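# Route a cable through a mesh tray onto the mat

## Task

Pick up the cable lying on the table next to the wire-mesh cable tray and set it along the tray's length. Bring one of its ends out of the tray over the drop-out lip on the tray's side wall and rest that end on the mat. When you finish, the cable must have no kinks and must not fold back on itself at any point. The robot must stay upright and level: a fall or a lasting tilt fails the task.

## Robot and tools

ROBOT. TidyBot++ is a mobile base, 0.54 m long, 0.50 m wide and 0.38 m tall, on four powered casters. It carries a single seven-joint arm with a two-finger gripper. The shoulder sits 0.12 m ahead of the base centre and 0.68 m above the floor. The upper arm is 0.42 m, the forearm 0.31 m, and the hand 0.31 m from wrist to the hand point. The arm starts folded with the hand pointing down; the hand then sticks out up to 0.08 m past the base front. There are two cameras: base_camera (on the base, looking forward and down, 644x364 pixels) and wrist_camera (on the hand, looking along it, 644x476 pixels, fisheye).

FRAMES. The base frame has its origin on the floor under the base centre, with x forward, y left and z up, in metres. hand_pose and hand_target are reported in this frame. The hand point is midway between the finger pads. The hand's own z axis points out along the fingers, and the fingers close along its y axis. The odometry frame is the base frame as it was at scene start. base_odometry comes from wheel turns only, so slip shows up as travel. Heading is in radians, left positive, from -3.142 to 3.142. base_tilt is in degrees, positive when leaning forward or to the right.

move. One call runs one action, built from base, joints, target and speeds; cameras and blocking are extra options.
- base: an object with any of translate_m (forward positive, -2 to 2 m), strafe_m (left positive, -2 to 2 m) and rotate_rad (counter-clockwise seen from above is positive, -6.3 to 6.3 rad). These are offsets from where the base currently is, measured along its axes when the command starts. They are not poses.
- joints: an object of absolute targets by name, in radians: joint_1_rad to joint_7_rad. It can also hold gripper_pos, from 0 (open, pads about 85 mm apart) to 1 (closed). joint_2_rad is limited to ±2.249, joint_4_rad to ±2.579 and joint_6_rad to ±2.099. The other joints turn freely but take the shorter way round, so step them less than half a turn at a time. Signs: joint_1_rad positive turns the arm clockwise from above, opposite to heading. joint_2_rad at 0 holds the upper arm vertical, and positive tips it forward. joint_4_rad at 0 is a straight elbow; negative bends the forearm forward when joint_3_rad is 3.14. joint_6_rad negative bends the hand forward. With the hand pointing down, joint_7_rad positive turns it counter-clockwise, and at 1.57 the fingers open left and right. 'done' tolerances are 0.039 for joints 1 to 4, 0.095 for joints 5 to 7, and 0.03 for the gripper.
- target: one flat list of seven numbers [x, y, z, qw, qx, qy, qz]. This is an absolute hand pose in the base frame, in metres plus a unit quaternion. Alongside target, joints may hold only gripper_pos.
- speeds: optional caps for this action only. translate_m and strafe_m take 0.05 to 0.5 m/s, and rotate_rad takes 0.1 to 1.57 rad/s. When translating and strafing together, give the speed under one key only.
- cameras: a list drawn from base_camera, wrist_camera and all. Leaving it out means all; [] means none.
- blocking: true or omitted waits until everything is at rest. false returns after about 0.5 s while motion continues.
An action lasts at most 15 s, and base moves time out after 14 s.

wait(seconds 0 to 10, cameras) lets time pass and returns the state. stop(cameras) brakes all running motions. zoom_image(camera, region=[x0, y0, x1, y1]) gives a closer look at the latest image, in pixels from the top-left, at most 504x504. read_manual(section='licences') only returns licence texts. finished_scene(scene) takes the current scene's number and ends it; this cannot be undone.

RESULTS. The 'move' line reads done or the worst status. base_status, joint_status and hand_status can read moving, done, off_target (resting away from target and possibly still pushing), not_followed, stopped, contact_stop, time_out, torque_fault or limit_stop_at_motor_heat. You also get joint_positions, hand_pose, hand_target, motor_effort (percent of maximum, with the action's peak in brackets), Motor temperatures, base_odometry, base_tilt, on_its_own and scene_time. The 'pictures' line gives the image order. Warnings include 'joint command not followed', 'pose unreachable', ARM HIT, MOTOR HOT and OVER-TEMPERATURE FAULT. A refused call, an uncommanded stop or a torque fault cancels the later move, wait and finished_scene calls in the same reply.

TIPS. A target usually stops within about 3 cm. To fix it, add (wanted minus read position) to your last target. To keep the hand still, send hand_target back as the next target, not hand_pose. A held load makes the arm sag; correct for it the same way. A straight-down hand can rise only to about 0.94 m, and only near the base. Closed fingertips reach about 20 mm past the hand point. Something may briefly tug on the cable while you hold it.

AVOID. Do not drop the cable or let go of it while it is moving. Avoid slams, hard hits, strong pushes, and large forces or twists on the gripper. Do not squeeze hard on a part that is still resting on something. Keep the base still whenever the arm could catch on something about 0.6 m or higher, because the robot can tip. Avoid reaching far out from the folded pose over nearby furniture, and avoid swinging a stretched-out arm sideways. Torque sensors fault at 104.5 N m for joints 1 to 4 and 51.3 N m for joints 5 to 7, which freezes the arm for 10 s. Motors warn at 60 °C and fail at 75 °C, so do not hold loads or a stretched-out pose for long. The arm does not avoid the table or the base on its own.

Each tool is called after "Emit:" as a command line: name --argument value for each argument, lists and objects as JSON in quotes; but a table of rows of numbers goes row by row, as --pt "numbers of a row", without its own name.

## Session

Emit:
move

Scene clock: 0.00 s.
Motor temperatures (°C): [31 30 33 31 41 36 39]
base_odometry: x=+0.000 y=+0.000 heading=+0.000
base_tilt: forward=+0.6 right=-0.6
base_status: not commanded
joint_positions: joint_1_rad=-0.002 joint_2_rad=-0.316 joint_3_rad=+3.138 joint_4_rad=-2.523 joint_5_rad=-0.027 joint_6_rad=-0.892 joint_7_rad=+1.551 gripper_pos=+0.000
joint_status: not commanded
motor_effort: joint_1_rad=-1 joint_2_rad=-2 joint_3_rad=+0 joint_4_rad=+14 joint_5_rad=-1 joint_6_rad=+1 joint_7_rad=+1
hand_pose: x=+0.2543 y=+0.0084 z=+0.5839 quat_wxyz=(-0.010, +1.000, -0.015, +0.021) (m; base frame)
hand_target: x=+0.2550 y=+0.0084 z=+0.5843 quat_wxyz=(-0.010, +1.000, -0.015, +0.022) (m; base frame)
hand_status: not commanded
pictures: base_camera, wrist_camera
camera_calibration:
wrist_camera: T_world_to_cam=[[-0.0252935, -0.999644, -0.0085365, 0.0127286], [-0.997715, 0.0257781, -0.0624575, 0.349578], [0.0626553, 0.00693722, -0.998011, 0.703241], [0, 0, 0, 1]] pos_world=[0.305039, -0.00116595, 0.723785]

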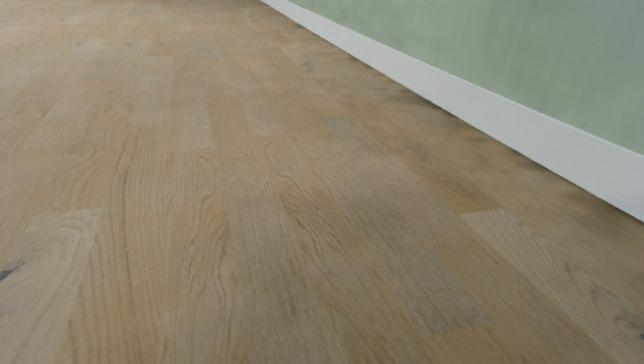

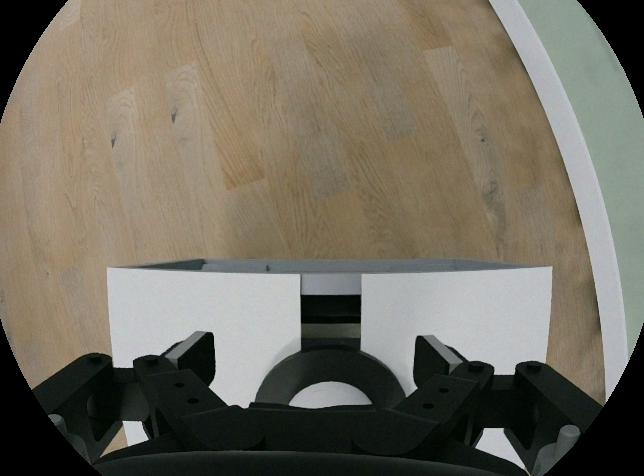

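Emit:
move --joints '{"joint_2_rad": 0.0, "joint_4_rad": -1.2, "joint_6_rad": -0.9, "joint_7_rad": 1.57}' --cameras '["wrist_camera"]'

Emit:
move --joints '{"joint_1_rad": -1.4}' --cameras '["wrist_camera"]'

Scene clock: 10.90 s.
Motor temperatures (°C): [31 30 33 31 41 36 39]
move: done
base_odometry: x=+0.000 y=+0.000 heading=+0.000
base_tilt: forward=+0.6 right=-0.6
base_status: not commanded
joint_positions: joint_1_rad=-0.002 joint_2_rad=-0.029 joint_3_rad=+3.138 joint_4_rad=-1.226 joint_5_rad=-0.027 joint_6_rad=-0.892 joint_7_rad=+1.551 gripper_pos=+0.000
joint_status: all done
motor_effort: joint_1_rad=+0(1) joint_2_rad=-19(20) joint_3_rad=-1(2) joint_4_rad=+21(21) joint_5_rad=+0(2) joint_6_rad=+8(8) joint_7_rad=+0(2)
hand_pose: x=+0.6698 y=+0.0107 z=+1.0634 quat_wxyz=(-0.019, +0.864, -0.008, +0.502) (m; base frame)
hand_target: x=+0.6806 y=+0.0108 z=+1.0594 quat_wxyz=(-0.015, +0.867, +0.000, +0.497) (m; base frame)
hand_status: not commanded
pictures: wrist_camera
camera_calibration:
wrist_camera: T_world_to_cam=[[-0.00269277, -0.999524, -0.0307381, 0.038148], [-0.47705, 0.028299, -0.87842, 1.31292], [0.878872, 0.0122982, -0.476899, 0.0548268], [0, 0, 0, 1]] pos_world=[0.578248, 0.00030115, 1.18062]

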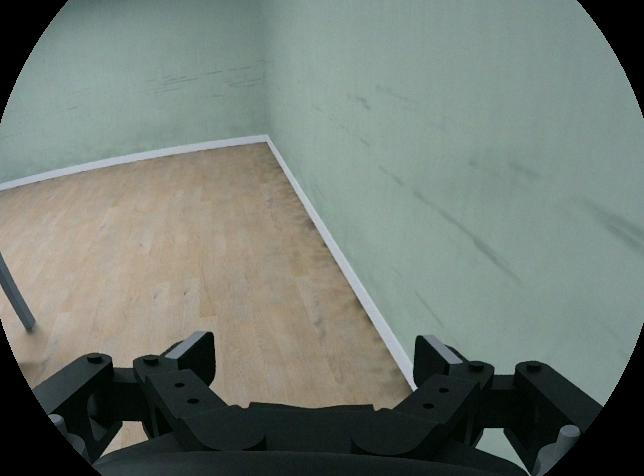

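Scene clock: 13.53 s.
Motor temperatures (°C): [31 30 33 31 41 36 39]
move: done
base_odometry: x=+0.000 y=+0.000 heading=+0.000
base_tilt: forward=+0.7 right=-0.6
base_status: not commanded
joint_positions: joint_1_rad=-1.386 joint_2_rad=-0.021 joint_3_rad=+3.138 joint_4_rad=-1.226 joint_5_rad=-0.027 joint_6_rad=-0.892 joint_7_rad=+1.551 gripper_pos=+0.000
joint_status: all done
motor_effort: joint_1_rad=+0(2) joint_2_rad=-19(21) joint_3_rad=-1(2) joint_4_rad=+20(21) joint_5_rad=-1(2) joint_6_rad=+7(9) joint_7_rad=+0(1)
hand_pose: x=+0.2112 y=+0.5461 z=+1.0590 quat_wxyz=(-0.333, +0.672, +0.546, +0.372) (m; base frame)
hand_target: x=+0.2047 y=+0.5551 z=+1.0594 quat_wxyz=(-0.331, +0.664, +0.558, +0.371) (m; base frame)
hand_status: not commanded
pictures: wrist_camera
camera_calibration:
wrist_camera: T_world_to_cam=[[0.981621, -0.188357, -0.0306994, -0.0790115], [-0.117592, -0.470275, -0.87465, 1.26758], [0.150309, 0.862185, -0.483781, 0.146209], [0, 0, 0, 1]] pos_world=[0.204641, 0.455171, 1.177]

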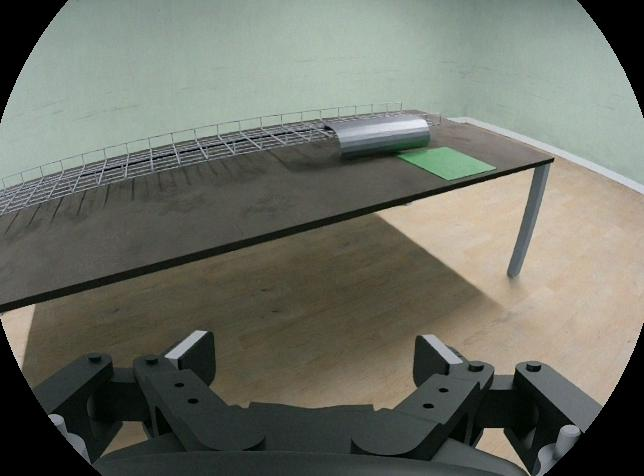

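Emit:
move --joints '{"joint_1_rad": -2.1}' --cameras '["wrist_camera"]'

Scene clock: 19.67 s.
Motor temperatures (°C): [31 30 33 31 41 36 39]
move: done
base_odometry: x=+0.000 y=+0.000 heading=+0.000
base_tilt: forward=+0.6 right=-0.6
base_status: not commanded
joint_positions: joint_1_rad=-2.086 joint_2_rad=-0.021 joint_3_rad=+3.137 joint_4_rad=-1.226 joint_5_rad=-0.027 joint_6_rad=-0.892 joint_7_rad=+1.551 gripper_pos=+0.000
joint_status: all done
motor_effort: joint_1_rad=+0(2) joint_2_rad=-20(20) joint_3_rad=+0(2) joint_4_rad=+21(21) joint_5_rad=-1(2) joint_6_rad=+7(8) joint_7_rad=+0(1)
hand_pose: x=-0.1624 y=+0.4770 z=+1.0590 quat_wxyz=(-0.441, +0.444, +0.744, +0.235) (m; base frame)
hand_target: x=-0.1730 y=+0.4798 z=+1.0594 quat_wxyz=(-0.439, +0.432, +0.752, +0.235) (m; base frame)
hand_status: not commanded
pictures: wrist_camera
camera_calibration:
wrist_camera: T_world_to_cam=[[0.871958, 0.488618, -0.0306944, -0.065965], [0.213176, -0.435365, -0.874651, 1.22822], [-0.440734, 0.756115, -0.483781, 0.216546], [0, 0, 0, 1]] pos_world=[-0.108869, 0.403222, 1.177]

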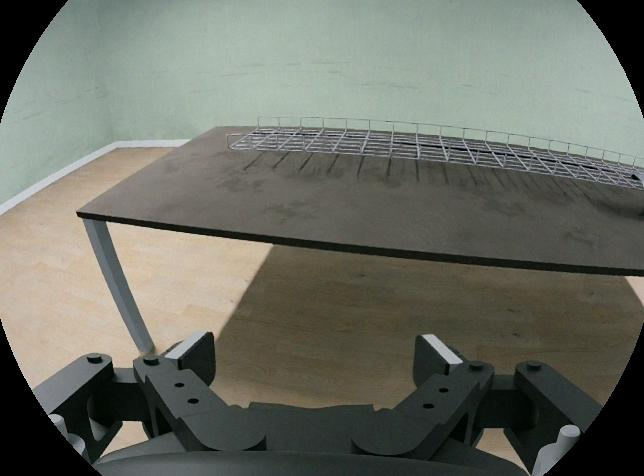

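Emit:
zoom_image --camera "wrist_camera" --region '[220, 100, 440, 210]'

Emit:
zoom_image --camera "wrist_camera" --region '[424, 110, 644, 220]'

Scaled by 2.291.

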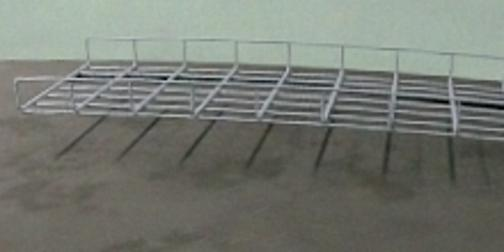

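Scaled by 2.291.

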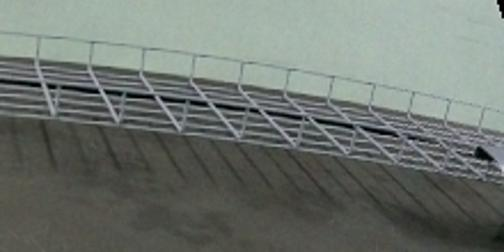

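Emit:
move --joints '{"joint_1_rad": 0.0, "joint_2_rad": -0.08, "joint_4_rad": -1.23, "joint_6_rad": -2.0, "joint_7_rad": 1.57}' --base '{"translate_m": 1.99, "strafe_m": 1.154, "rotate_rad": -1.30}' --cameras '["base_camera"]'

Scene clock: 93.93 s.
Motor temperatures (°C): [31 30 32 32 41 36 39]
move: done
base_odometry: x=+1.990 y=+1.154 heading=-1.301
base_tilt: forward=+0.6 right=-0.6
base_status: done
joint_positions: joint_1_rad=-0.015 joint_2_rad=-0.058 joint_3_rad=+3.137 joint_4_rad=-1.226 joint_5_rad=-0.027 joint_6_rad=-1.945 joint_7_rad=+1.551 gripper_pos=+0.000
joint_status: all done
motor_effort: joint_1_rad=+0(4) joint_2_rad=-13(24) joint_3_rad=+1(4) joint_4_rad=+16(22) joint_5_rad=-1(3) joint_6_rad=+0(8) joint_7_rad=+0(2)
hand_pose: x=+0.3925 y=+0.0144 z=+0.9141 quat_wxyz=(-0.012, +1.000, +0.005, +0.014) (m; base frame)
hand_target: x=+0.3696 y=+0.0098 z=+0.9184 quat_wxyz=(-0.012, +1.000, +0.007, -0.004) (m; base frame)
hand_status: not commanded
pictures: base_camera

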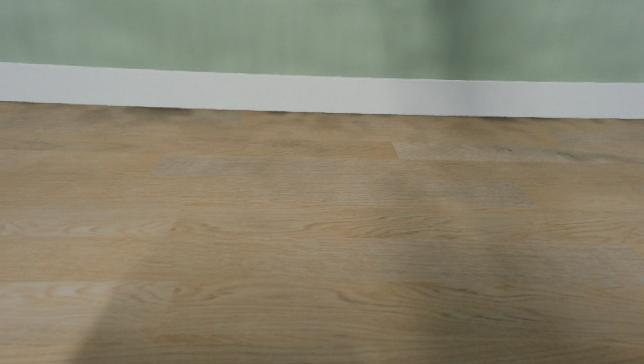

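Emit:
move --joints '{"joint_1_rad": 2.6, "joint_2_rad": 0.0, "joint_4_rad": -1.2, "joint_6_rad": -0.9}' --cameras '["wrist_camera"]'

Scene clock: 118.33 s.
Motor temperatures (°C): [31 30 32 32 40 36 39]
move: done
base_odometry: x=+1.990 y=+1.154 heading=-1.301
base_tilt: forward=+0.6 right=-0.6
base_status: not commanded
joint_positions: joint_1_rad=+2.585 joint_2_rad=-0.029 joint_3_rad=+3.137 joint_4_rad=-1.225 joint_5_rad=-0.027 joint_6_rad=-0.968 joint_7_rad=+1.551 gripper_pos=+0.000
joint_status: all done
motor_effort: joint_1_rad=-1(2) joint_2_rad=-19(20) joint_3_rad=+0(2) joint_4_rad=+20(21) joint_5_rad=-1(2) joint_6_rad=+7(8) joint_7_rad=+0(1)
hand_pose: x=-0.3326 y=-0.2934 z=+1.0431 quat_wxyz=(+0.446, +0.235, -0.851, +0.147) (m; base frame)
hand_target: x=-0.3571 y=-0.2980 z=+1.0594 quat_wxyz=(+0.476, +0.231, -0.836, +0.147) (m; base frame)
hand_status: not commanded
pictures: wrist_camera
camera_calibration:
wrist_camera: T_world_to_cam=[[-0.524661, 0.850805, -0.0293512, 0.0987069], [0.474985, 0.263946, -0.839477, 1.17071], [-0.706485, -0.454382, -0.542601, 0.334158], [0, 0, 0, 1]] pos_world=[-0.268207, -0.24115, 1.167]

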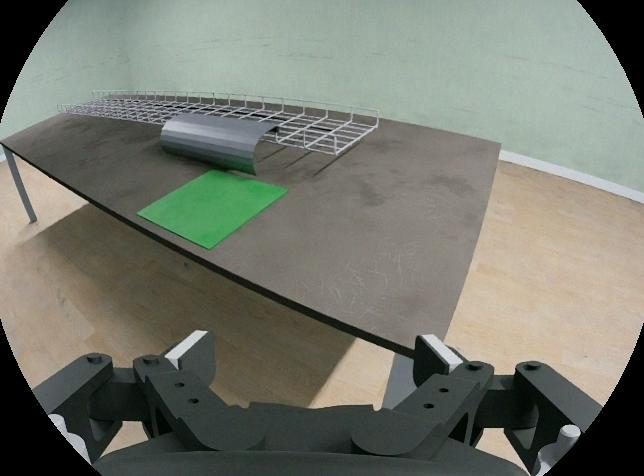

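Emit:
move --base '{"translate_m": -2.0, "strafe_m": 0.3}' --joints '{"joint_1_rad": 1.4}' --cameras '["wrist_camera", "base_camera"]'

Scene clock: 151.77 s.
Motor temperatures (°C): [31 30 32 32 40 36 39]
move: done
base_odometry: x=+1.746 y=+3.162 heading=-1.301
base_tilt: forward=+0.6 right=-0.6
base_status: done
joint_positions: joint_1_rad=+1.413 joint_2_rad=-0.021 joint_3_rad=+3.137 joint_4_rad=-1.225 joint_5_rad=-0.027 joint_6_rad=-0.962 joint_7_rad=+1.551 gripper_pos=+0.000
joint_status: all done
motor_effort: joint_1_rad=+0(2) joint_2_rad=-20(21) joint_3_rad=+0(2) joint_4_rad=+20(21) joint_5_rad=-1(2) joint_6_rad=+7(8) joint_7_rad=+0(2)
hand_pose: x=+0.2145 y=-0.5338 z=+1.0408 quat_wxyz=(+0.290, +0.666, -0.580, +0.368) (m; base frame)
hand_target: x=+0.2242 y=-0.5517 z=+1.0594 quat_wxyz=(+0.310, +0.663, -0.559, +0.390) (m; base frame)
hand_status: not commanded
pictures: base_camera, wrist_camera
camera_calibration:
wrist_camera: T_world_to_cam=[[-0.987829, -0.152735, -0.0294316, 0.153927], [-0.0587199, 0.541394, -0.838716, 1.23415], [0.144035, -0.826779, -0.543774, 0.230183], [0, 0, 0, 1]] pos_world=[0.191369, -0.454343, 1.1648]

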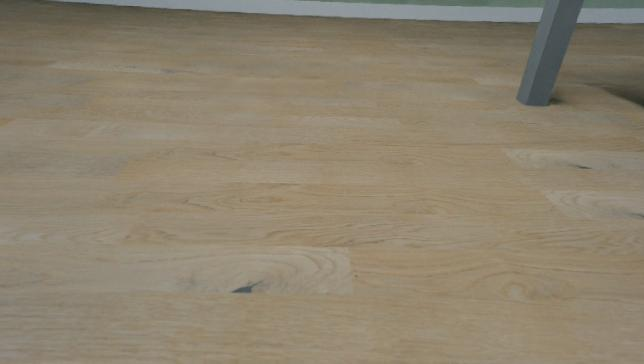

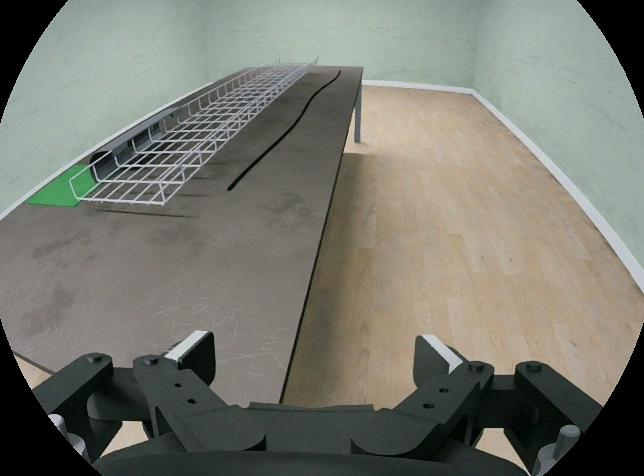

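Emit:
move --base '{"translate_m": -0.03, "strafe_m": -1.42, "rotate_rad": 0.017}' --cameras '["wrist_camera", "base_camera"]'

Scene clock: 217.90 s.
Motor temperatures (°C): [31 30 32 32 40 36 39]
move: done
base_odometry: x=+0.369 y=+2.812 heading=-1.284
base_tilt: forward=+0.6 right=-0.6
base_status: done
joint_positions: joint_1_rad=+1.409 joint_2_rad=-0.011 joint_3_rad=+3.137 joint_4_rad=-1.224 joint_5_rad=-0.027 joint_6_rad=-0.960 joint_7_rad=+1.551 gripper_pos=+0.000
joint_status: not commanded
motor_effort: joint_1_rad=+0(2) joint_2_rad=-20(23) joint_3_rad=+0(2) joint_4_rad=+21(21) joint_5_rad=-1(2) joint_6_rad=+8(8) joint_7_rad=+0(1)
hand_pose: x=+0.2173 y=-0.5374 z=+1.0367 quat_wxyz=(+0.287, +0.669, -0.579, +0.367) (m; base frame)
hand_target: x=+0.2242 y=-0.5517 z=+1.0594 quat_wxyz=(+0.310, +0.663, -0.559, +0.390) (m; base frame)
hand_status: not commanded
pictures: base_camera, wrist_camera
camera_calibration:
wrist_camera: T_world_to_cam=[[-0.987225, -0.156589, -0.0294459, 0.153891], [-0.0617111, 0.546158, -0.835406, 1.23268], [0.146897, -0.822917, -0.548844, 0.23132], [0, 0, 0, 1]] pos_world=[0.194015, -0.458782, 1.16128]

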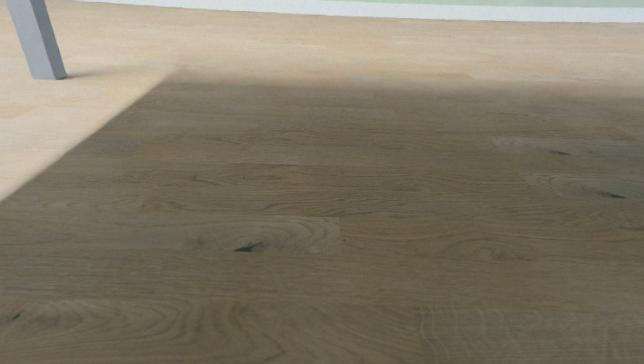

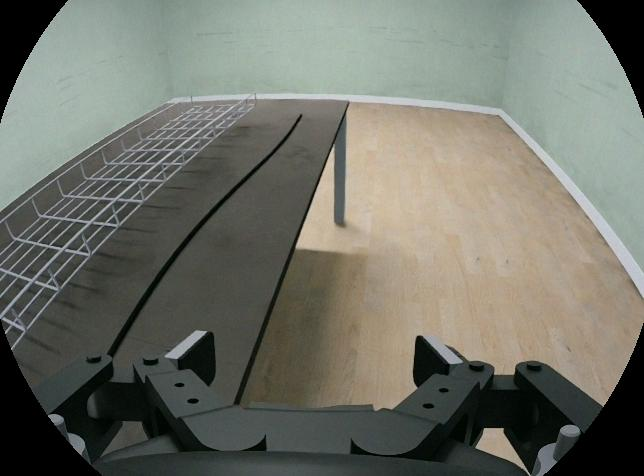

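Emit:
move --base '{"translate_m": 0.112}' --joints '{"joint_1_rad": 0.0, "joint_2_rad": 0.23, "joint_3_rad": 3.14, "joint_4_rad": -0.86, "joint_5_rad": 0.0, "joint_6_rad": -2.06, "joint_7_rad": 3.2}' --cameras '["wrist_camera"]'

Scene clock: 242.90 s.
Motor temperatures (°C): [31 30 32 32 40 36 39]
move: done
base_odometry: x=+0.400 y=+2.704 heading=-1.285
base_tilt: forward=+0.6 right=-0.6
base_status: done
joint_positions: joint_1_rad=+0.015 joint_2_rad=+0.201 joint_3_rad=+3.139 joint_4_rad=-0.886 joint_5_rad=-0.027 joint_6_rad=-2.002 joint_7_rad=+3.121 gripper_pos=+0.000
joint_status: all done
motor_effort: joint_1_rad=+0(4) joint_2_rad=-22(24) joint_3_rad=-1(4) joint_4_rad=+15(22) joint_5_rad=-1(2) joint_6_rad=+0(8) joint_7_rad=+0(2)
hand_pose: x=+0.4978 y=+0.0042 z=+0.9297 quat_wxyz=(+0.010, +0.714, +0.699, +0.028) (m; base frame)
hand_target: x=+0.4910 y=+0.0018 z=+0.9256 quat_wxyz=(-0.003, +0.686, +0.728, -0.003) (m; base frame)
hand_status: not commanded
pictures: wrist_camera
camera_calibration:
wrist_camera: T_world_to_cam=[[0.997728, -0.016214, 0.0653889, -0.564454], [-0.0132514, -0.998877, -0.0454883, 0.11275], [0.066053, 0.0445185, -0.996823, 1.03016], [0, 0, 0, 1]] pos_world=[0.496621, 0.0576099, 1.06892]

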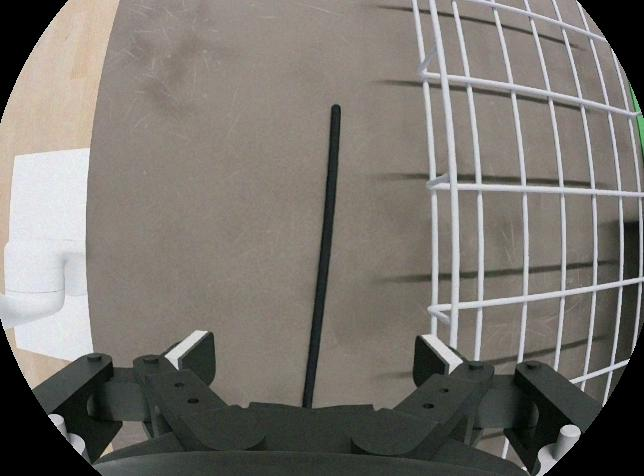

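Emit:
move --cameras '["wrist_camera"]'

Scene clock: 273.30 s.
Motor temperatures (°C): [31 30 32 32 40 36 39]
base_odometry: x=+0.400 y=+2.704 heading=-1.285
base_tilt: forward=+0.6 right=-0.5
base_status: done
joint_positions: joint_1_rad=+0.015 joint_2_rad=+0.201 joint_3_rad=+3.139 joint_4_rad=-0.885 joint_5_rad=-0.027 joint_6_rad=-2.004 joint_7_rad=+3.123 gripper_pos=+0.000
joint_status: all done
motor_effort: joint_1_rad=+0(4) joint_2_rad=-22(24) joint_3_rad=+0(4) joint_4_rad=+15(22) joint_5_rad=-1(2) joint_6_rad=+1(8) joint_7_rad=+1(2)
hand_pose: x=+0.4972 y=+0.0042 z=+0.9297 quat_wxyz=(+0.009, +0.713, +0.700, +0.027) (m; base frame)
hand_target: x=+0.4910 y=+0.0018 z=+0.9256 quat_wxyz=(-0.003, +0.686, +0.728, -0.003) (m; base frame)
hand_status: not commanded
pictures: wrist_camera
camera_calibration:
wrist_camera: T_world_to_cam=[[0.997904, -0.014269, 0.0631238, -0.561779], [-0.0114141, -0.998906, -0.0453595, 0.111706], [0.0637019, 0.0445439, -0.996974, 1.03149], [0, 0, 0, 1]] pos_world=[0.496168, 0.0576211, 1.0689]

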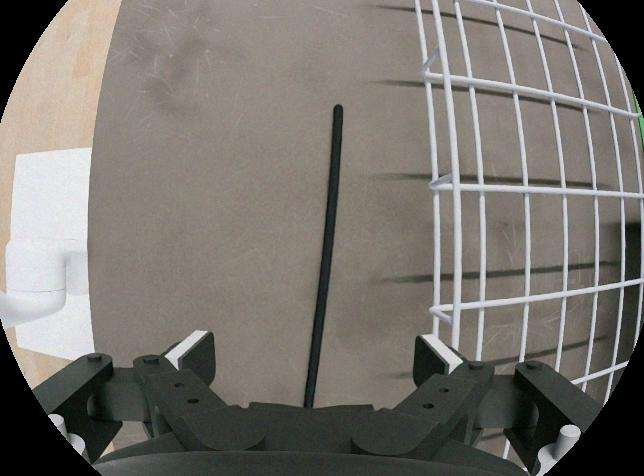

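Emit:
move --base '{"strafe_m": -0.14}' --joints '{"joint_1_rad": 0.0, "joint_2_rad": 0.152, "joint_4_rad": -1.277, "joint_6_rad": -1.66, "joint_7_rad": 2.97}' --cameras '["wrist_camera"]'

Scene clock: 312.20 s.
Motor temperatures (°C): [31 30 32 32 40 36 39]
move: done
base_odometry: x=+0.266 y=+2.664 heading=-1.284
base_tilt: forward=+0.6 right=-0.6
base_status: done
joint_positions: joint_1_rad=+0.008 joint_2_rad=+0.176 joint_3_rad=+3.140 joint_4_rad=-1.266 joint_5_rad=-0.027 joint_6_rad=-1.720 joint_7_rad=+3.046 gripper_pos=+0.000
joint_status: all done
motor_effort: joint_1_rad=+0(3) joint_2_rad=-23(25) joint_3_rad=+0(3) joint_4_rad=+17(18) joint_5_rad=-1(3) joint_6_rad=+0(2) joint_7_rad=+0(2)
hand_pose: x=+0.4980 y=+0.0069 z=+0.8255 quat_wxyz=(-0.017, +0.741, +0.671, +0.001) (m; base frame)
hand_target: x=+0.5103 y=+0.0019 z=+0.8313 quat_wxyz=(+0.017, +0.764, +0.644, +0.020) (m; base frame)
hand_status: not commanded
pictures: wrist_camera
camera_calibration:
wrist_camera: T_world_to_cam=[[0.995659, -0.0925033, -0.0103359, -0.493683], [-0.0928797, -0.994645, -0.0453308, 0.150218], [-0.00608729, 0.046094, -0.998919, 0.963799], [0, 0, 0, 1]] pos_world=[0.511359, 0.0593214, 0.964463]

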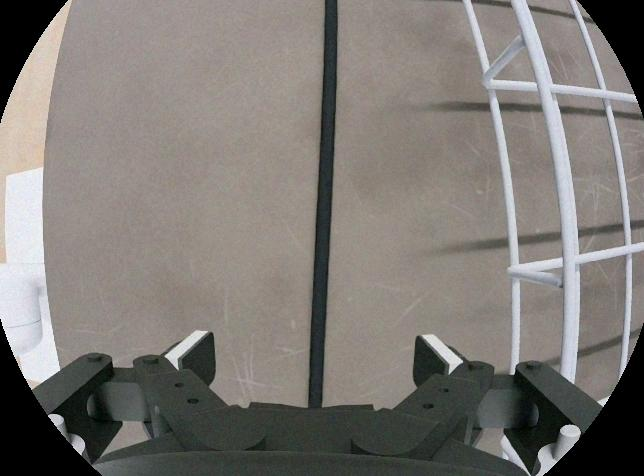

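Emit:
move --joints '{"joint_2_rad": 0.145, "joint_4_rad": -1.545, "joint_6_rad": -1.385, "gripper_pos": 0.6}' --cameras '["wrist_camera"]'

Emit:
zoom_image --camera "wrist_camera" --region '[180, 260, 460, 440]'

Scene clock: 324.80 s.
Motor temperatures (°C): [31 30 32 32 40 36 39]
move: done
base_odometry: x=+0.266 y=+2.664 heading=-1.284
base_tilt: forward=+0.6 right=-0.6
base_status: not commanded
joint_positions: joint_1_rad=+0.008 joint_2_rad=+0.168 joint_3_rad=+3.140 joint_4_rad=-1.535 joint_5_rad=-0.027 joint_6_rad=-1.444 joint_7_rad=+3.046 gripper_pos=+0.600
joint_status: all done
motor_effort: joint_1_rad=+0(2) joint_2_rad=-23(24) joint_3_rad=+0(1) joint_4_rad=+16(18) joint_5_rad=-1(3) joint_6_rad=+0(1) joint_7_rad=+1(1)
hand_pose: x=+0.4997 y=+0.0070 z=+0.7440 quat_wxyz=(-0.011, +0.743, +0.669, +0.007) (m; base frame)
hand_target: x=+0.5126 y=+0.0020 z=+0.7502 quat_wxyz=(+0.021, +0.764, +0.644, +0.026) (m; base frame)
hand_status: not commanded
pictures: wrist_camera
camera_calibration:
wrist_camera: T_world_to_cam=[[0.99499, -0.0998579, 0.00490519, -0.507136], [-0.0995224, -0.99394, -0.0466771, 0.151035], [0.00953654, 0.0459551, -0.998898, 0.874589], [0, 0, 0, 1]] pos_world=[0.511286, 0.059286, 0.883163]

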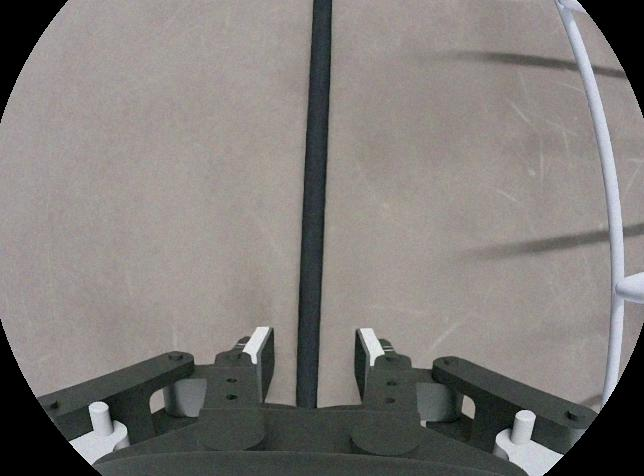

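Scaled by 1.800.

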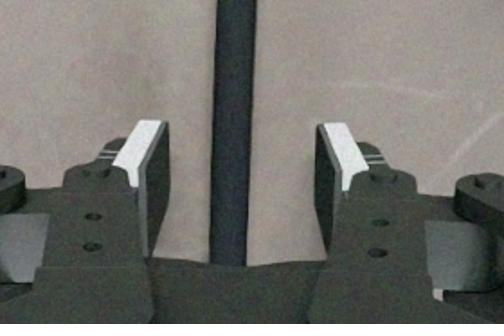

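Emit:
move --joints '{"joint_2_rad": 0.144, "joint_4_rad": -1.565, "joint_6_rad": -1.365, "gripper_pos": 0.6}' --cameras '[]'

Emit:
move --joints '{"gripper_pos": 0.96}' --cameras '["wrist_camera"]'

Scene clock: 331.77 s.
Motor temperatures (°C): [31 30 32 32 40 36 39]
move: done
base_odometry: x=+0.266 y=+2.664 heading=-1.284
base_tilt: forward=+0.6 right=-0.6
base_status: not commanded
joint_positions: joint_1_rad=+0.008 joint_2_rad=+0.166 joint_3_rad=+3.140 joint_4_rad=-1.557 joint_5_rad=-0.027 joint_6_rad=-1.419 joint_7_rad=+3.046 gripper_pos=+0.600
joint_status: all done
motor_effort: joint_1_rad=+0(1) joint_2_rad=-22(24) joint_3_rad=+0(1) joint_4_rad=+16(18) joint_5_rad=-2(2) joint_6_rad=+1(1) joint_7_rad=+0(1)
hand_pose: x=+0.4992 y=+0.0070 z=+0.7380 quat_wxyz=(-0.010, +0.743, +0.669, +0.009) (m; base frame)
hand_target: x=+0.5117 y=+0.0020 z=+0.7443 quat_wxyz=(+0.022, +0.764, +0.644, +0.026) (m; base frame)
hand_status: not commanded
pictures: none
No camera images: "cameras" was empty.

Scene clock: 332.50 s.
Motor temperatures (°C): [31 30 32 32 40 36 39]
move: done
base_odometry: x=+0.266 y=+2.664 heading=-1.284
base_tilt: forward=+0.6 right=-0.6
base_status: not commanded
joint_positions: joint_1_rad=+0.008 joint_2_rad=+0.163 joint_3_rad=+3.140 joint_4_rad=-1.557 joint_5_rad=-0.027 joint_6_rad=-1.418 joint_7_rad=+3.046 gripper_pos=+0.937
joint_status: all done
motor_effort: joint_1_rad=-1(1) joint_2_rad=-22(23) joint_3_rad=+0(2) joint_4_rad=+17(17) joint_5_rad=+0(2) joint_6_rad=+1(1) joint_7_rad=+0(1)
hand_pose: x=+0.4996 y=+0.0070 z=+0.7392 quat_wxyz=(-0.008, +0.744, +0.669, +0.011) (m; base frame)
hand_target: x=+0.5117 y=+0.0020 z=+0.7443 quat_wxyz=(+0.022, +0.764, +0.644, +0.026) (m; base frame)
hand_status: not commanded
pictures: wrist_camera
camera_calibration:
wrist_camera: T_world_to_cam=[[0.994816, -0.100717, 0.0140745, -0.51375], [-0.0999496, -0.993861, -0.0474289, 0.151545], [0.018765, 0.0457763, -0.998775, 0.865055], [0, 0, 0, 1]] pos_world=[0.510001, 0.0592725, 0.878414]

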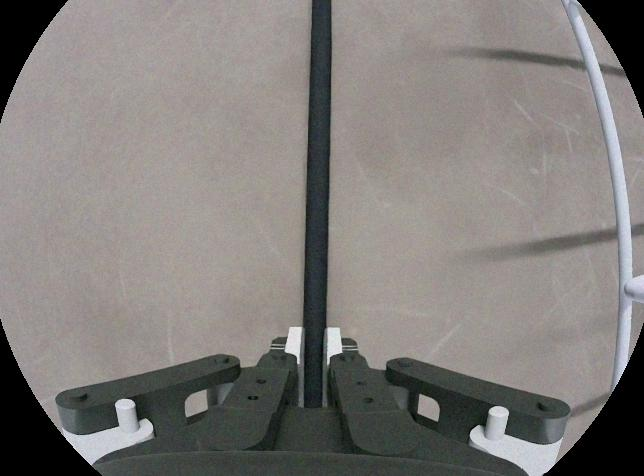

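Emit:
move --joints '{"joint_2_rad": 0.275, "joint_4_rad": -0.79, "joint_6_rad": -2.08}' --cameras '["wrist_camera"]'

Emit:
move --joints '{"joint_1_rad": 0.0, "joint_2_rad": 0.443, "joint_4_rad": -0.623, "joint_6_rad": -1.507, "joint_7_rad": 2.5}' --cameras '["wrist_camera"]'

Scene clock: 348.57 s.
Motor temperatures (°C): [31 31 32 32 40 36 39]
move: done
base_odometry: x=+0.266 y=+2.664 heading=-1.284
base_tilt: forward=+0.6 right=-0.6
base_status: not commanded
joint_positions: joint_1_rad=+0.008 joint_2_rad=+0.250 joint_3_rad=+3.140 joint_4_rad=-0.817 joint_5_rad=-0.027 joint_6_rad=-2.021 joint_7_rad=+3.046 gripper_pos=+0.937
joint_status: all done
motor_effort: joint_1_rad=+0(2) joint_2_rad=-24(25) joint_3_rad=-1(2) joint_4_rad=+15(19) joint_5_rad=+0(3) joint_6_rad=+0(2) joint_7_rad=+0(1)
hand_pose: x=+0.5148 y=+0.0060 z=+0.9306 quat_wxyz=(+0.009, +0.738, +0.674, +0.028) (m; base frame)
hand_target: x=+0.5072 y=+0.0018 z=+0.9278 quat_wxyz=(-0.001, +0.765, +0.645, -0.001) (m; base frame)
hand_status: not commanded
pictures: wrist_camera
camera_calibration:
wrist_camera: T_world_to_cam=[[0.99435, -0.0851893, 0.0633269, -0.577314], [-0.0821631, -0.995416, -0.0489509, 0.153487], [0.0672067, 0.0434712, -0.996792, 1.02922], [0, 0, 0, 1]] pos_world=[0.517493, 0.0588615, 1.06999]

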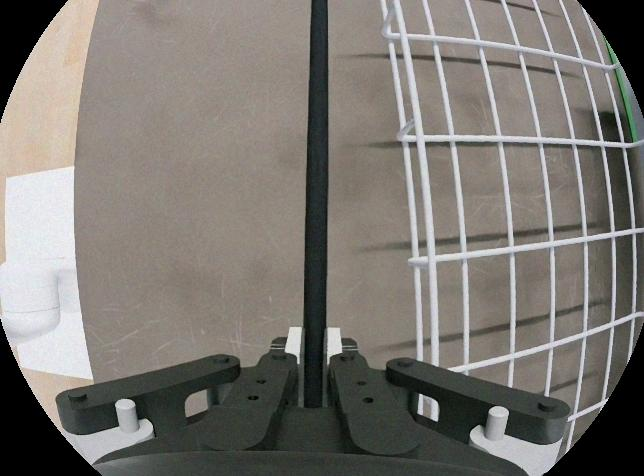

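Scene clock: 350.03 s.
Motor temperatures (°C): [31 31 32 32 40 36 39]
move: done
base_odometry: x=+0.266 y=+2.664 heading=-1.284
base_tilt: forward=+0.6 right=-0.6
base_status: not commanded
joint_positions: joint_1_rad=+0.008 joint_2_rad=+0.437 joint_3_rad=+3.140 joint_4_rad=-0.652 joint_5_rad=-0.027 joint_6_rad=-1.578 joint_7_rad=+2.579 gripper_pos=+0.937
joint_status: all done
motor_effort: joint_1_rad=-1(2) joint_2_rad=-34(38) joint_3_rad=-2(2) joint_4_rad=+18(20) joint_5_rad=-2(3) joint_6_rad=+5(6) joint_7_rad=+0(1)
hand_pose: x=+0.7178 y=+0.0053 z=+0.9319 quat_wxyz=(+0.103, +0.851, +0.469, +0.212) (m; base frame)
hand_target: x=+0.7421 y=+0.0021 z=+0.9517 quat_wxyz=(+0.125, +0.858, +0.431, +0.251) (m; base frame)
hand_status: not commanded
pictures: wrist_camera
camera_calibration:
wrist_camera: T_world_to_cam=[[0.752552, -0.533693, 0.385794, -0.903881], [-0.455657, -0.844955, -0.280049, 0.652206], [0.475439, 0.034961, -0.879054, 0.614196], [0, 0, 0, 1]] pos_world=[0.685387, 0.0472164, 1.07127]

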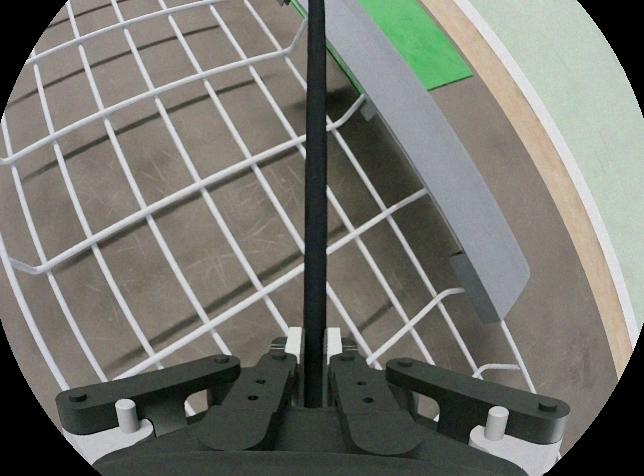

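Emit:
move --joints '{"joint_2_rad": 0.485, "joint_4_rad": -0.68, "joint_6_rad": -1.38, "joint_7_rad": 2.0}' --cameras '["wrist_camera"]'

Scene clock: 367.43 s.
Motor temperatures (°C): [31 31 32 32 40 36 39]
move: done
base_odometry: x=+0.266 y=+2.664 heading=-1.284
base_tilt: forward=+0.6 right=-0.6
base_status: not commanded
joint_positions: joint_1_rad=+0.008 joint_2_rad=+0.464 joint_3_rad=+3.140 joint_4_rad=-0.675 joint_5_rad=-0.027 joint_6_rad=-1.448 joint_7_rad=+2.079 gripper_pos=+0.937
joint_status: all done
motor_effort: joint_1_rad=-1(2) joint_2_rad=-35(36) joint_3_rad=-2(3) joint_4_rad=+19(20) joint_5_rad=-2(3) joint_6_rad=+6(7) joint_7_rad=+0(2)
hand_pose: x=+0.7566 y=+0.0050 z=+0.9255 quat_wxyz=(+0.057, +0.931, +0.240, +0.268) (m; base frame)
hand_target: x=+0.7789 y=+0.0021 z=+0.9206 quat_wxyz=(+0.062, +0.934, +0.204, +0.287) (m; base frame)
hand_status: not commanded
pictures: wrist_camera
camera_calibration:
wrist_camera: T_world_to_cam=[[0.414743, -0.87559, 0.247649, -0.545638], [-0.726967, -0.482526, -0.488557, 1.06422], [0.547273, 0.0225929, -0.836649, 0.496594], [0, 0, 0, 1]] pos_world=[0.72818, 0.0245388, 1.07053]

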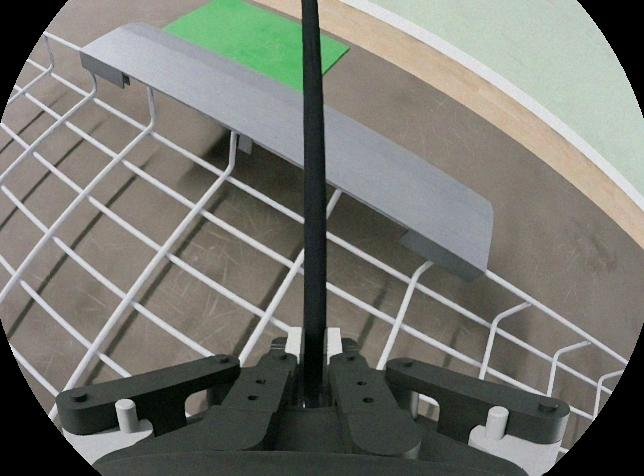

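Emit:
move --joints '{"joint_2_rad": 0.628, "joint_4_rad": -0.52, "joint_6_rad": -1.69, "joint_7_rad": 1.97}' --cameras '["wrist_camera"]'

Scene clock: 392.90 s.
Motor temperatures (°C): [31 31 32 32 40 36 39]
move: done
base_odometry: x=+0.266 y=+2.664 heading=-1.284
base_tilt: forward=+0.6 right=-0.5
base_status: not commanded
joint_positions: joint_1_rad=+0.008 joint_2_rad=+0.614 joint_3_rad=+3.140 joint_4_rad=-0.544 joint_5_rad=-0.027 joint_6_rad=-1.637 joint_7_rad=+2.049 gripper_pos=+0.937
joint_status: all done
motor_effort: joint_1_rad=-1(2) joint_2_rad=-39(42) joint_3_rad=+0(3) joint_4_rad=+18(20) joint_5_rad=-1(3) joint_6_rad=+3(7) joint_7_rad=+0(1)
hand_pose: x=+0.7549 y=+0.0053 z=+0.8592 quat_wxyz=(+0.028, +0.957, +0.233, +0.170) (m; base frame)
hand_target: x=+0.7459 y=+0.0020 z=+0.8542 quat_wxyz=(+0.029, +0.969, +0.197, +0.148) (m; base frame)
hand_status: not commanded
pictures: wrist_camera
camera_calibration:
wrist_camera: T_world_to_cam=[[0.437146, -0.887271, 0.147151, -0.458767], [-0.823313, -0.460633, -0.331623, 0.968552], [0.362022, 0.0238167, -0.931865, 0.663781], [0, 0, 0, 1]] pos_world=[0.757666, 0.0232873, 1.00726]

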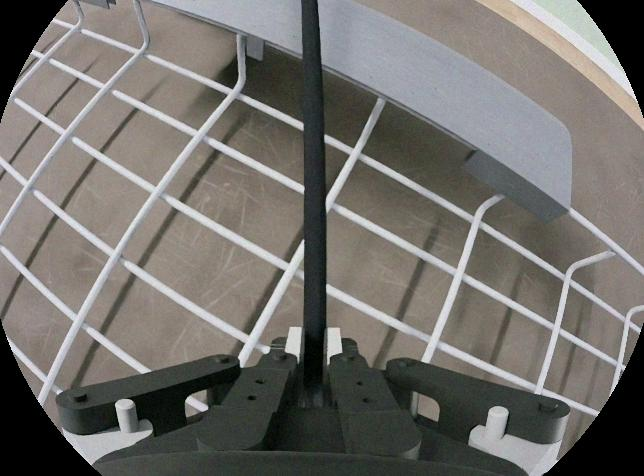

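Emit:
move --joints '{"gripper_pos": 0.86}' --cameras '[]'

Emit:
move --joints '{"gripper_pos": 0.6}' --cameras '["wrist_camera"]'

Scene clock: 419.03 s.
Motor temperatures (°C): [31 31 32 32 40 36 39]
move: done
base_odometry: x=+0.266 y=+2.664 heading=-1.284
base_tilt: forward=+0.6 right=-0.6
base_status: not commanded
joint_positions: joint_1_rad=+0.008 joint_2_rad=+0.614 joint_3_rad=+3.140 joint_4_rad=-0.544 joint_5_rad=-0.027 joint_6_rad=-1.637 joint_7_rad=+2.047 gripper_pos=+0.860
joint_status: all done
motor_effort: joint_1_rad=-1(2) joint_2_rad=-38(39) joint_3_rad=-1(1) joint_4_rad=+17(18) joint_5_rad=-1(2) joint_6_rad=+3(3) joint_7_rad=+0(1)
hand_pose: x=+0.7548 y=+0.0053 z=+0.8593 quat_wxyz=(+0.028, +0.957, +0.232, +0.170) (m; base frame)
hand_target: x=+0.7459 y=+0.0020 z=+0.8542 quat_wxyz=(+0.029, +0.969, +0.197, +0.148) (m; base frame)
hand_status: not commanded
pictures: none
No camera images: "cameras" was empty.

Scene clock: 419.70 s.
Motor temperatures (°C): [31 31 32 32 40 36 39]
move: done
base_odometry: x=+0.266 y=+2.664 heading=-1.284
base_tilt: forward=+0.6 right=-0.6
base_status: not commanded
joint_positions: joint_1_rad=+0.008 joint_2_rad=+0.614 joint_3_rad=+3.140 joint_4_rad=-0.544 joint_5_rad=-0.027 joint_6_rad=-1.638 joint_7_rad=+2.047 gripper_pos=+0.600
joint_status: all done
motor_effort: joint_1_rad=-1(1) joint_2_rad=-38(39) joint_3_rad=-2(2) joint_4_rad=+18(18) joint_5_rad=-1(2) joint_6_rad=+3(4) joint_7_rad=+0(1)
hand_pose: x=+0.7548 y=+0.0053 z=+0.8592 quat_wxyz=(+0.028, +0.957, +0.232, +0.170) (m; base frame)
hand_target: x=+0.7459 y=+0.0020 z=+0.8542 quat_wxyz=(+0.029, +0.969, +0.197, +0.148) (m; base frame)
hand_status: not commanded
pictures: wrist_camera
camera_calibration:
wrist_camera: T_world_to_cam=[[0.435303, -0.888329, 0.14623, -0.456512], [-0.824478, -0.458593, -0.331555, 0.969236], [0.36159, 0.0237635, -0.932034, 0.664283], [0, 0, 0, 1]] pos_world=[0.757636, 0.0231661, 1.00725]

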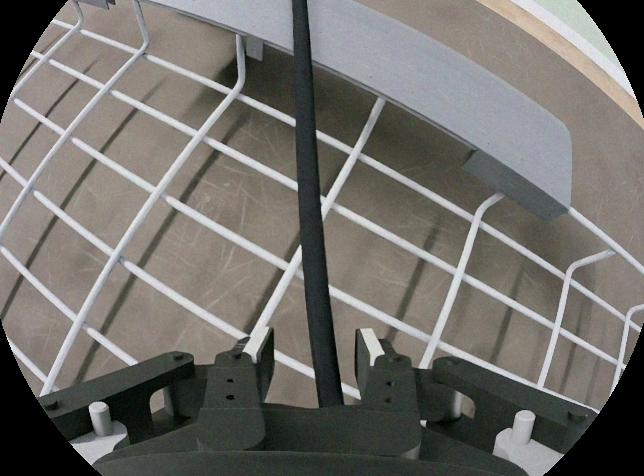

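Emit:
move --joints '{"joint_2_rad": 0.50, "gripper_pos": 0.4}' --cameras '[]'

Emit:
move --joints '{"joint_1_rad": 0.18, "joint_2_rad": 0.40, "joint_4_rad": -0.51, "joint_6_rad": -1.98, "joint_7_rad": 2.6}' --cameras '["wrist_camera"]'

Scene clock: 433.90 s.
Motor temperatures (°C): [31 32 32 32 40 36 39]
move: done
base_odometry: x=+0.266 y=+2.664 heading=-1.284
base_tilt: forward=+0.6 right=-0.6
base_status: not commanded
joint_positions: joint_1_rad=+0.008 joint_2_rad=+0.500 joint_3_rad=+3.140 joint_4_rad=-0.536 joint_5_rad=-0.027 joint_6_rad=-1.639 joint_7_rad=+2.047 gripper_pos=+0.400
joint_status: all done
motor_effort: joint_1_rad=-1(1) joint_2_rad=-35(42) joint_3_rad=-1(2) joint_4_rad=+17(19) joint_5_rad=+0(2) joint_6_rad=+3(5) joint_7_rad=+0(1)
hand_pose: x=+0.7314 y=+0.0055 z=+0.9331 quat_wxyz=(+0.042, +0.945, +0.230, +0.227) (m; base frame)
hand_target: x=+0.7188 y=+0.0020 z=+0.9328 quat_wxyz=(+0.042, +0.957, +0.194, +0.210) (m; base frame)
hand_status: not commanded
pictures: none
No camera images: "cameras" was empty.

Scene clock: 435.40 s.
Motor temperatures (°C): [31 32 32 32 40 36 39]
move: done
base_odometry: x=+0.266 y=+2.664 heading=-1.284
base_tilt: forward=+0.7 right=-0.6
base_status: not commanded
joint_positions: joint_1_rad=+0.175 joint_2_rad=+0.408 joint_3_rad=+3.140 joint_4_rad=-0.530 joint_5_rad=-0.027 joint_6_rad=-1.924 joint_7_rad=+2.522 gripper_pos=+0.400
joint_status: all done
motor_effort: joint_1_rad=+0(4) joint_2_rad=-30(37) joint_3_rad=-1(2) joint_4_rad=+15(18) joint_5_rad=-1(2) joint_6_rad=+2(4) joint_7_rad=+1(2)
hand_pose: x=+0.6192 y=-0.0787 z=+0.9550 quat_wxyz=(+0.064, +0.914, +0.381, +0.124) (m; base frame)
hand_target: x=+0.6009 y=-0.0858 z=+0.9608 quat_wxyz=(+0.071, +0.904, +0.409, +0.103) (m; base frame)
hand_status: not commanded
pictures: wrist_camera
camera_calibration:
wrist_camera: T_world_to_cam=[[0.680495, -0.697347, 0.225021, -0.698188], [-0.669086, -0.716547, -0.197192, 0.605827], [0.298749, -0.0163703, -0.954191, 0.861519], [0, 0, 0, 1]] pos_world=[0.623086, -0.0386723, 1.09862]

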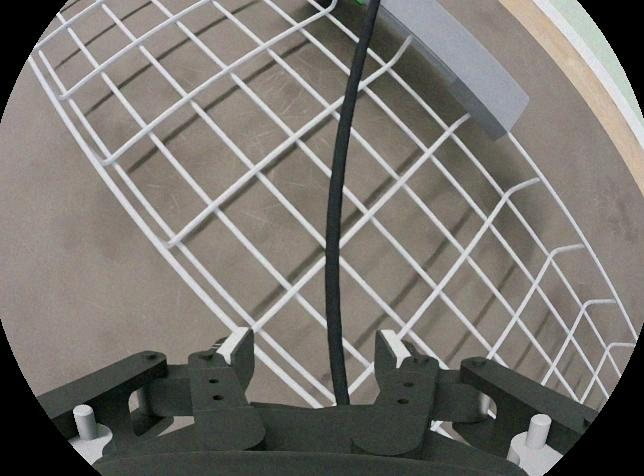

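Emit:
move --joints '{"joint_1_rad": 0.217, "joint_2_rad": 0.362, "joint_4_rad": -0.88, "joint_6_rad": -1.55, "joint_7_rad": 2.69}' --cameras '["wrist_camera"]'

Emit:
zoom_image --camera "wrist_camera" --region '[180, 260, 460, 440]'

Scene clock: 469.77 s.
Motor temperatures (°C): [31 32 32 32 40 36 39]
move: done
base_odometry: x=+0.266 y=+2.664 heading=-1.284
base_tilt: forward=+0.6 right=-0.6
base_status: not commanded
joint_positions: joint_1_rad=+0.200 joint_2_rad=+0.384 joint_3_rad=+3.140 joint_4_rad=-0.870 joint_5_rad=-0.027 joint_6_rad=-1.611 joint_7_rad=+2.612 gripper_pos=+0.400
joint_status: all done
motor_effort: joint_1_rad=+0(2) joint_2_rad=-31(33) joint_3_rad=-1(2) joint_4_rad=+17(19) joint_5_rad=-1(2) joint_6_rad=+2(4) joint_7_rad=+0(2)
hand_pose: x=+0.6515 y=-0.0974 z=+0.8703 quat_wxyz=(+0.069, +0.903, +0.407, +0.120) (m; base frame)
hand_target: x=+0.6596 y=-0.1171 z=+0.8843 quat_wxyz=(+0.107, +0.886, +0.430, +0.137) (m; base frame)
hand_status: not commanded
pictures: wrist_camera
camera_calibration:
wrist_camera: T_world_to_cam=[[0.718951, -0.654148, 0.234945, -0.743682], [-0.629618, -0.756113, -0.178533, 0.551575], [0.294432, -0.0195692, -0.955472, 0.774339], [0, 0, 0, 1]] pos_world=[0.653963, -0.0542718, 1.01306]

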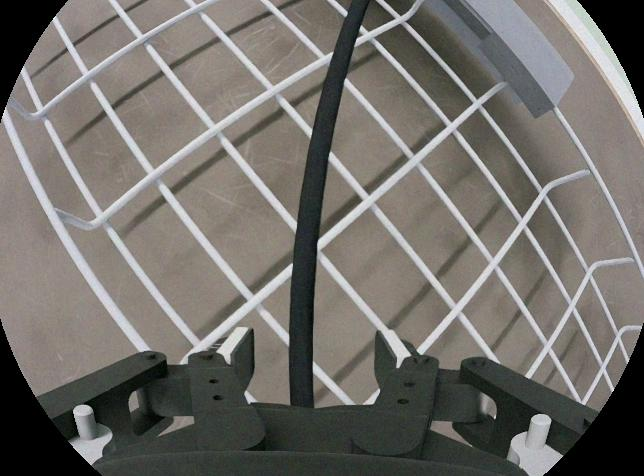

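Scaled by 1.800.

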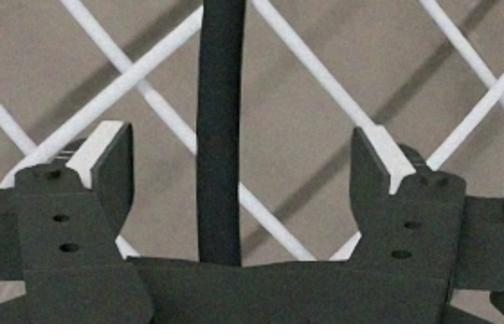

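Emit:
move --joints '{"joint_2_rad": 0.36, "joint_4_rad": -0.915, "joint_6_rad": -1.515, "gripper_pos": 0.6}' --cameras '["wrist_camera"]'

Emit:
zoom_image --camera "wrist_camera" --region '[180, 260, 460, 440]'

Scene clock: 484.10 s.
Motor temperatures (°C): [31 32 32 32 40 36 39]
move: done
base_odometry: x=+0.266 y=+2.664 heading=-1.284
base_tilt: forward=+0.6 right=-0.6
base_status: not commanded
joint_positions: joint_1_rad=+0.200 joint_2_rad=+0.379 joint_3_rad=+3.140 joint_4_rad=-0.907 joint_5_rad=-0.027 joint_6_rad=-1.572 joint_7_rad=+2.613 gripper_pos=+0.600
joint_status: all done
motor_effort: joint_1_rad=+0(1) joint_2_rad=-31(34) joint_3_rad=-1(2) joint_4_rad=+18(19) joint_5_rad=-2(2) joint_6_rad=+3(4) joint_7_rad=+0(1)
hand_pose: x=+0.6544 y=-0.0980 z=+0.8621 quat_wxyz=(+0.071, +0.902, +0.407, +0.122) (m; base frame)
hand_target: x=+0.6625 y=-0.1177 z=+0.8750 quat_wxyz=(+0.108, +0.886, +0.430, +0.138) (m; base frame)
hand_status: not commanded
pictures: wrist_camera
camera_calibration:
wrist_camera: T_world_to_cam=[[0.717134, -0.65415, 0.240428, -0.747726], [-0.628737, -0.756078, -0.181758, 0.553701], [0.300679, -0.0208209, -0.953498, 0.759717], [0, 0, 0, 1]] pos_world=[0.655921, -0.0546662, 1.0048]

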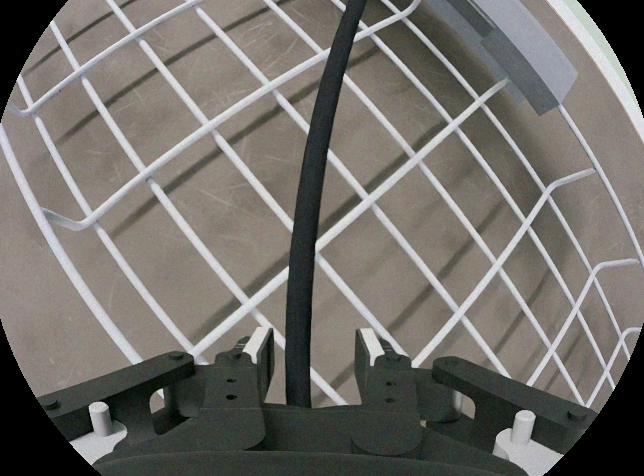

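Scaled by 1.800.

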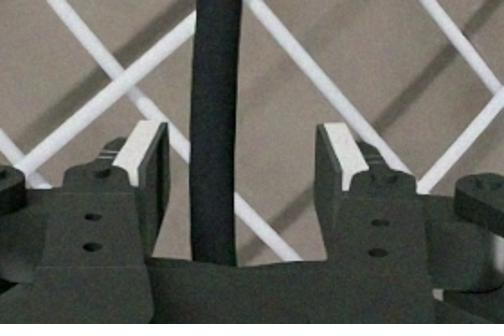

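Emit:
move --joints '{"gripper_pos": 0.96}' --cameras '["wrist_camera"]'

Scene clock: 489.37 s.
Motor temperatures (°C): [31 32 32 32 40 36 39]
move: off_target
base_odometry: x=+0.266 y=+2.664 heading=-1.284
base_tilt: forward=+0.6 right=-0.6
base_status: not commanded
joint_positions: joint_1_rad=+0.200 joint_2_rad=+0.379 joint_3_rad=+3.140 joint_4_rad=-0.907 joint_5_rad=-0.027 joint_6_rad=-1.572 joint_7_rad=+2.613 gripper_pos=+0.920
joint_status: gripper_pos off_target (ended at +0.920, target +0.960)
motor_effort: joint_1_rad=+0(1) joint_2_rad=-31(32) joint_3_rad=-1(1) joint_4_rad=+18(19) joint_5_rad=-1(2) joint_6_rad=+4(4) joint_7_rad=+0(1)
hand_pose: x=+0.6545 y=-0.0980 z=+0.8622 quat_wxyz=(+0.071, +0.902, +0.407, +0.123) (m; base frame)
hand_target: x=+0.6625 y=-0.1177 z=+0.8750 quat_wxyz=(+0.108, +0.886, +0.430, +0.138) (m; base frame)
hand_status: not commanded
pictures: wrist_camera
camera_calibration:
wrist_camera: T_world_to_cam=[[0.717063, -0.654115, 0.240739, -0.748033], [-0.628657, -0.756107, -0.181916, 0.553816], [0.301018, -0.020897, -0.953389, 0.759427], [0, 0, 0, 1]] pos_world=[0.655945, -0.0546854, 1.00486]

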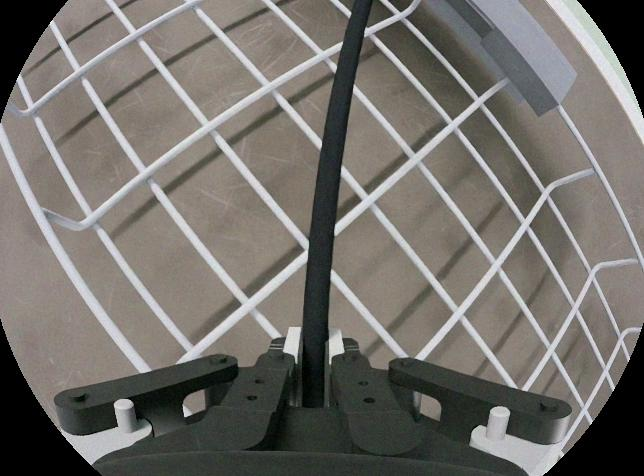

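Emit:
move --joints '{"joint_1_rad": -0.02, "joint_2_rad": 0.593, "joint_4_rad": -0.624, "joint_6_rad": -1.26, "joint_7_rad": 2.06}' --cameras '["wrist_camera"]'

Scene clock: 500.57 s.
Motor temperatures (°C): [31 32 32 32 40 36 39]
move: done
base_odometry: x=+0.266 y=+2.664 heading=-1.284
base_tilt: forward=+0.6 right=-0.6
base_status: not commanded
joint_positions: joint_1_rad=-0.011 joint_2_rad=+0.581 joint_3_rad=+3.140 joint_4_rad=-0.655 joint_5_rad=-0.027 joint_6_rad=-1.332 joint_7_rad=+2.140 gripper_pos=+0.920
joint_status: all done
motor_effort: joint_1_rad=-2(4) joint_2_rad=-39(43) joint_3_rad=-2(3) joint_4_rad=+20(21) joint_5_rad=-2(4) joint_6_rad=+7(7) joint_7_rad=-1(2)
hand_pose: x=+0.8154 y=+0.0175 z=+0.8755 quat_wxyz=(+0.065, +0.919, +0.276, +0.276) (m; base frame)
hand_target: x=+0.8408 y=+0.0166 z=+0.8946 quat_wxyz=(+0.075, +0.915, +0.239, +0.317) (m; base frame)
hand_status: not commanded
pictures: wrist_camera
camera_calibration:
wrist_camera: T_world_to_cam=[[0.467744, -0.837157, 0.28352, -0.62197], [-0.682254, -0.545901, -0.486334, 1.05129], [0.561912, 0.0340474, -0.826496, 0.401369], [0, 0, 0, 1]] pos_world=[0.782635, 0.0395484, 1.01935]

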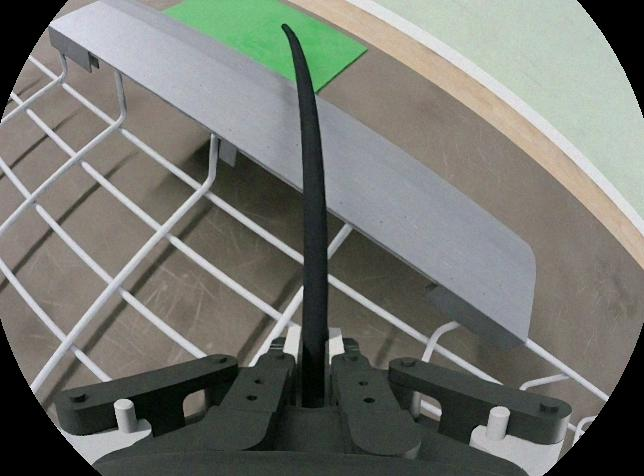

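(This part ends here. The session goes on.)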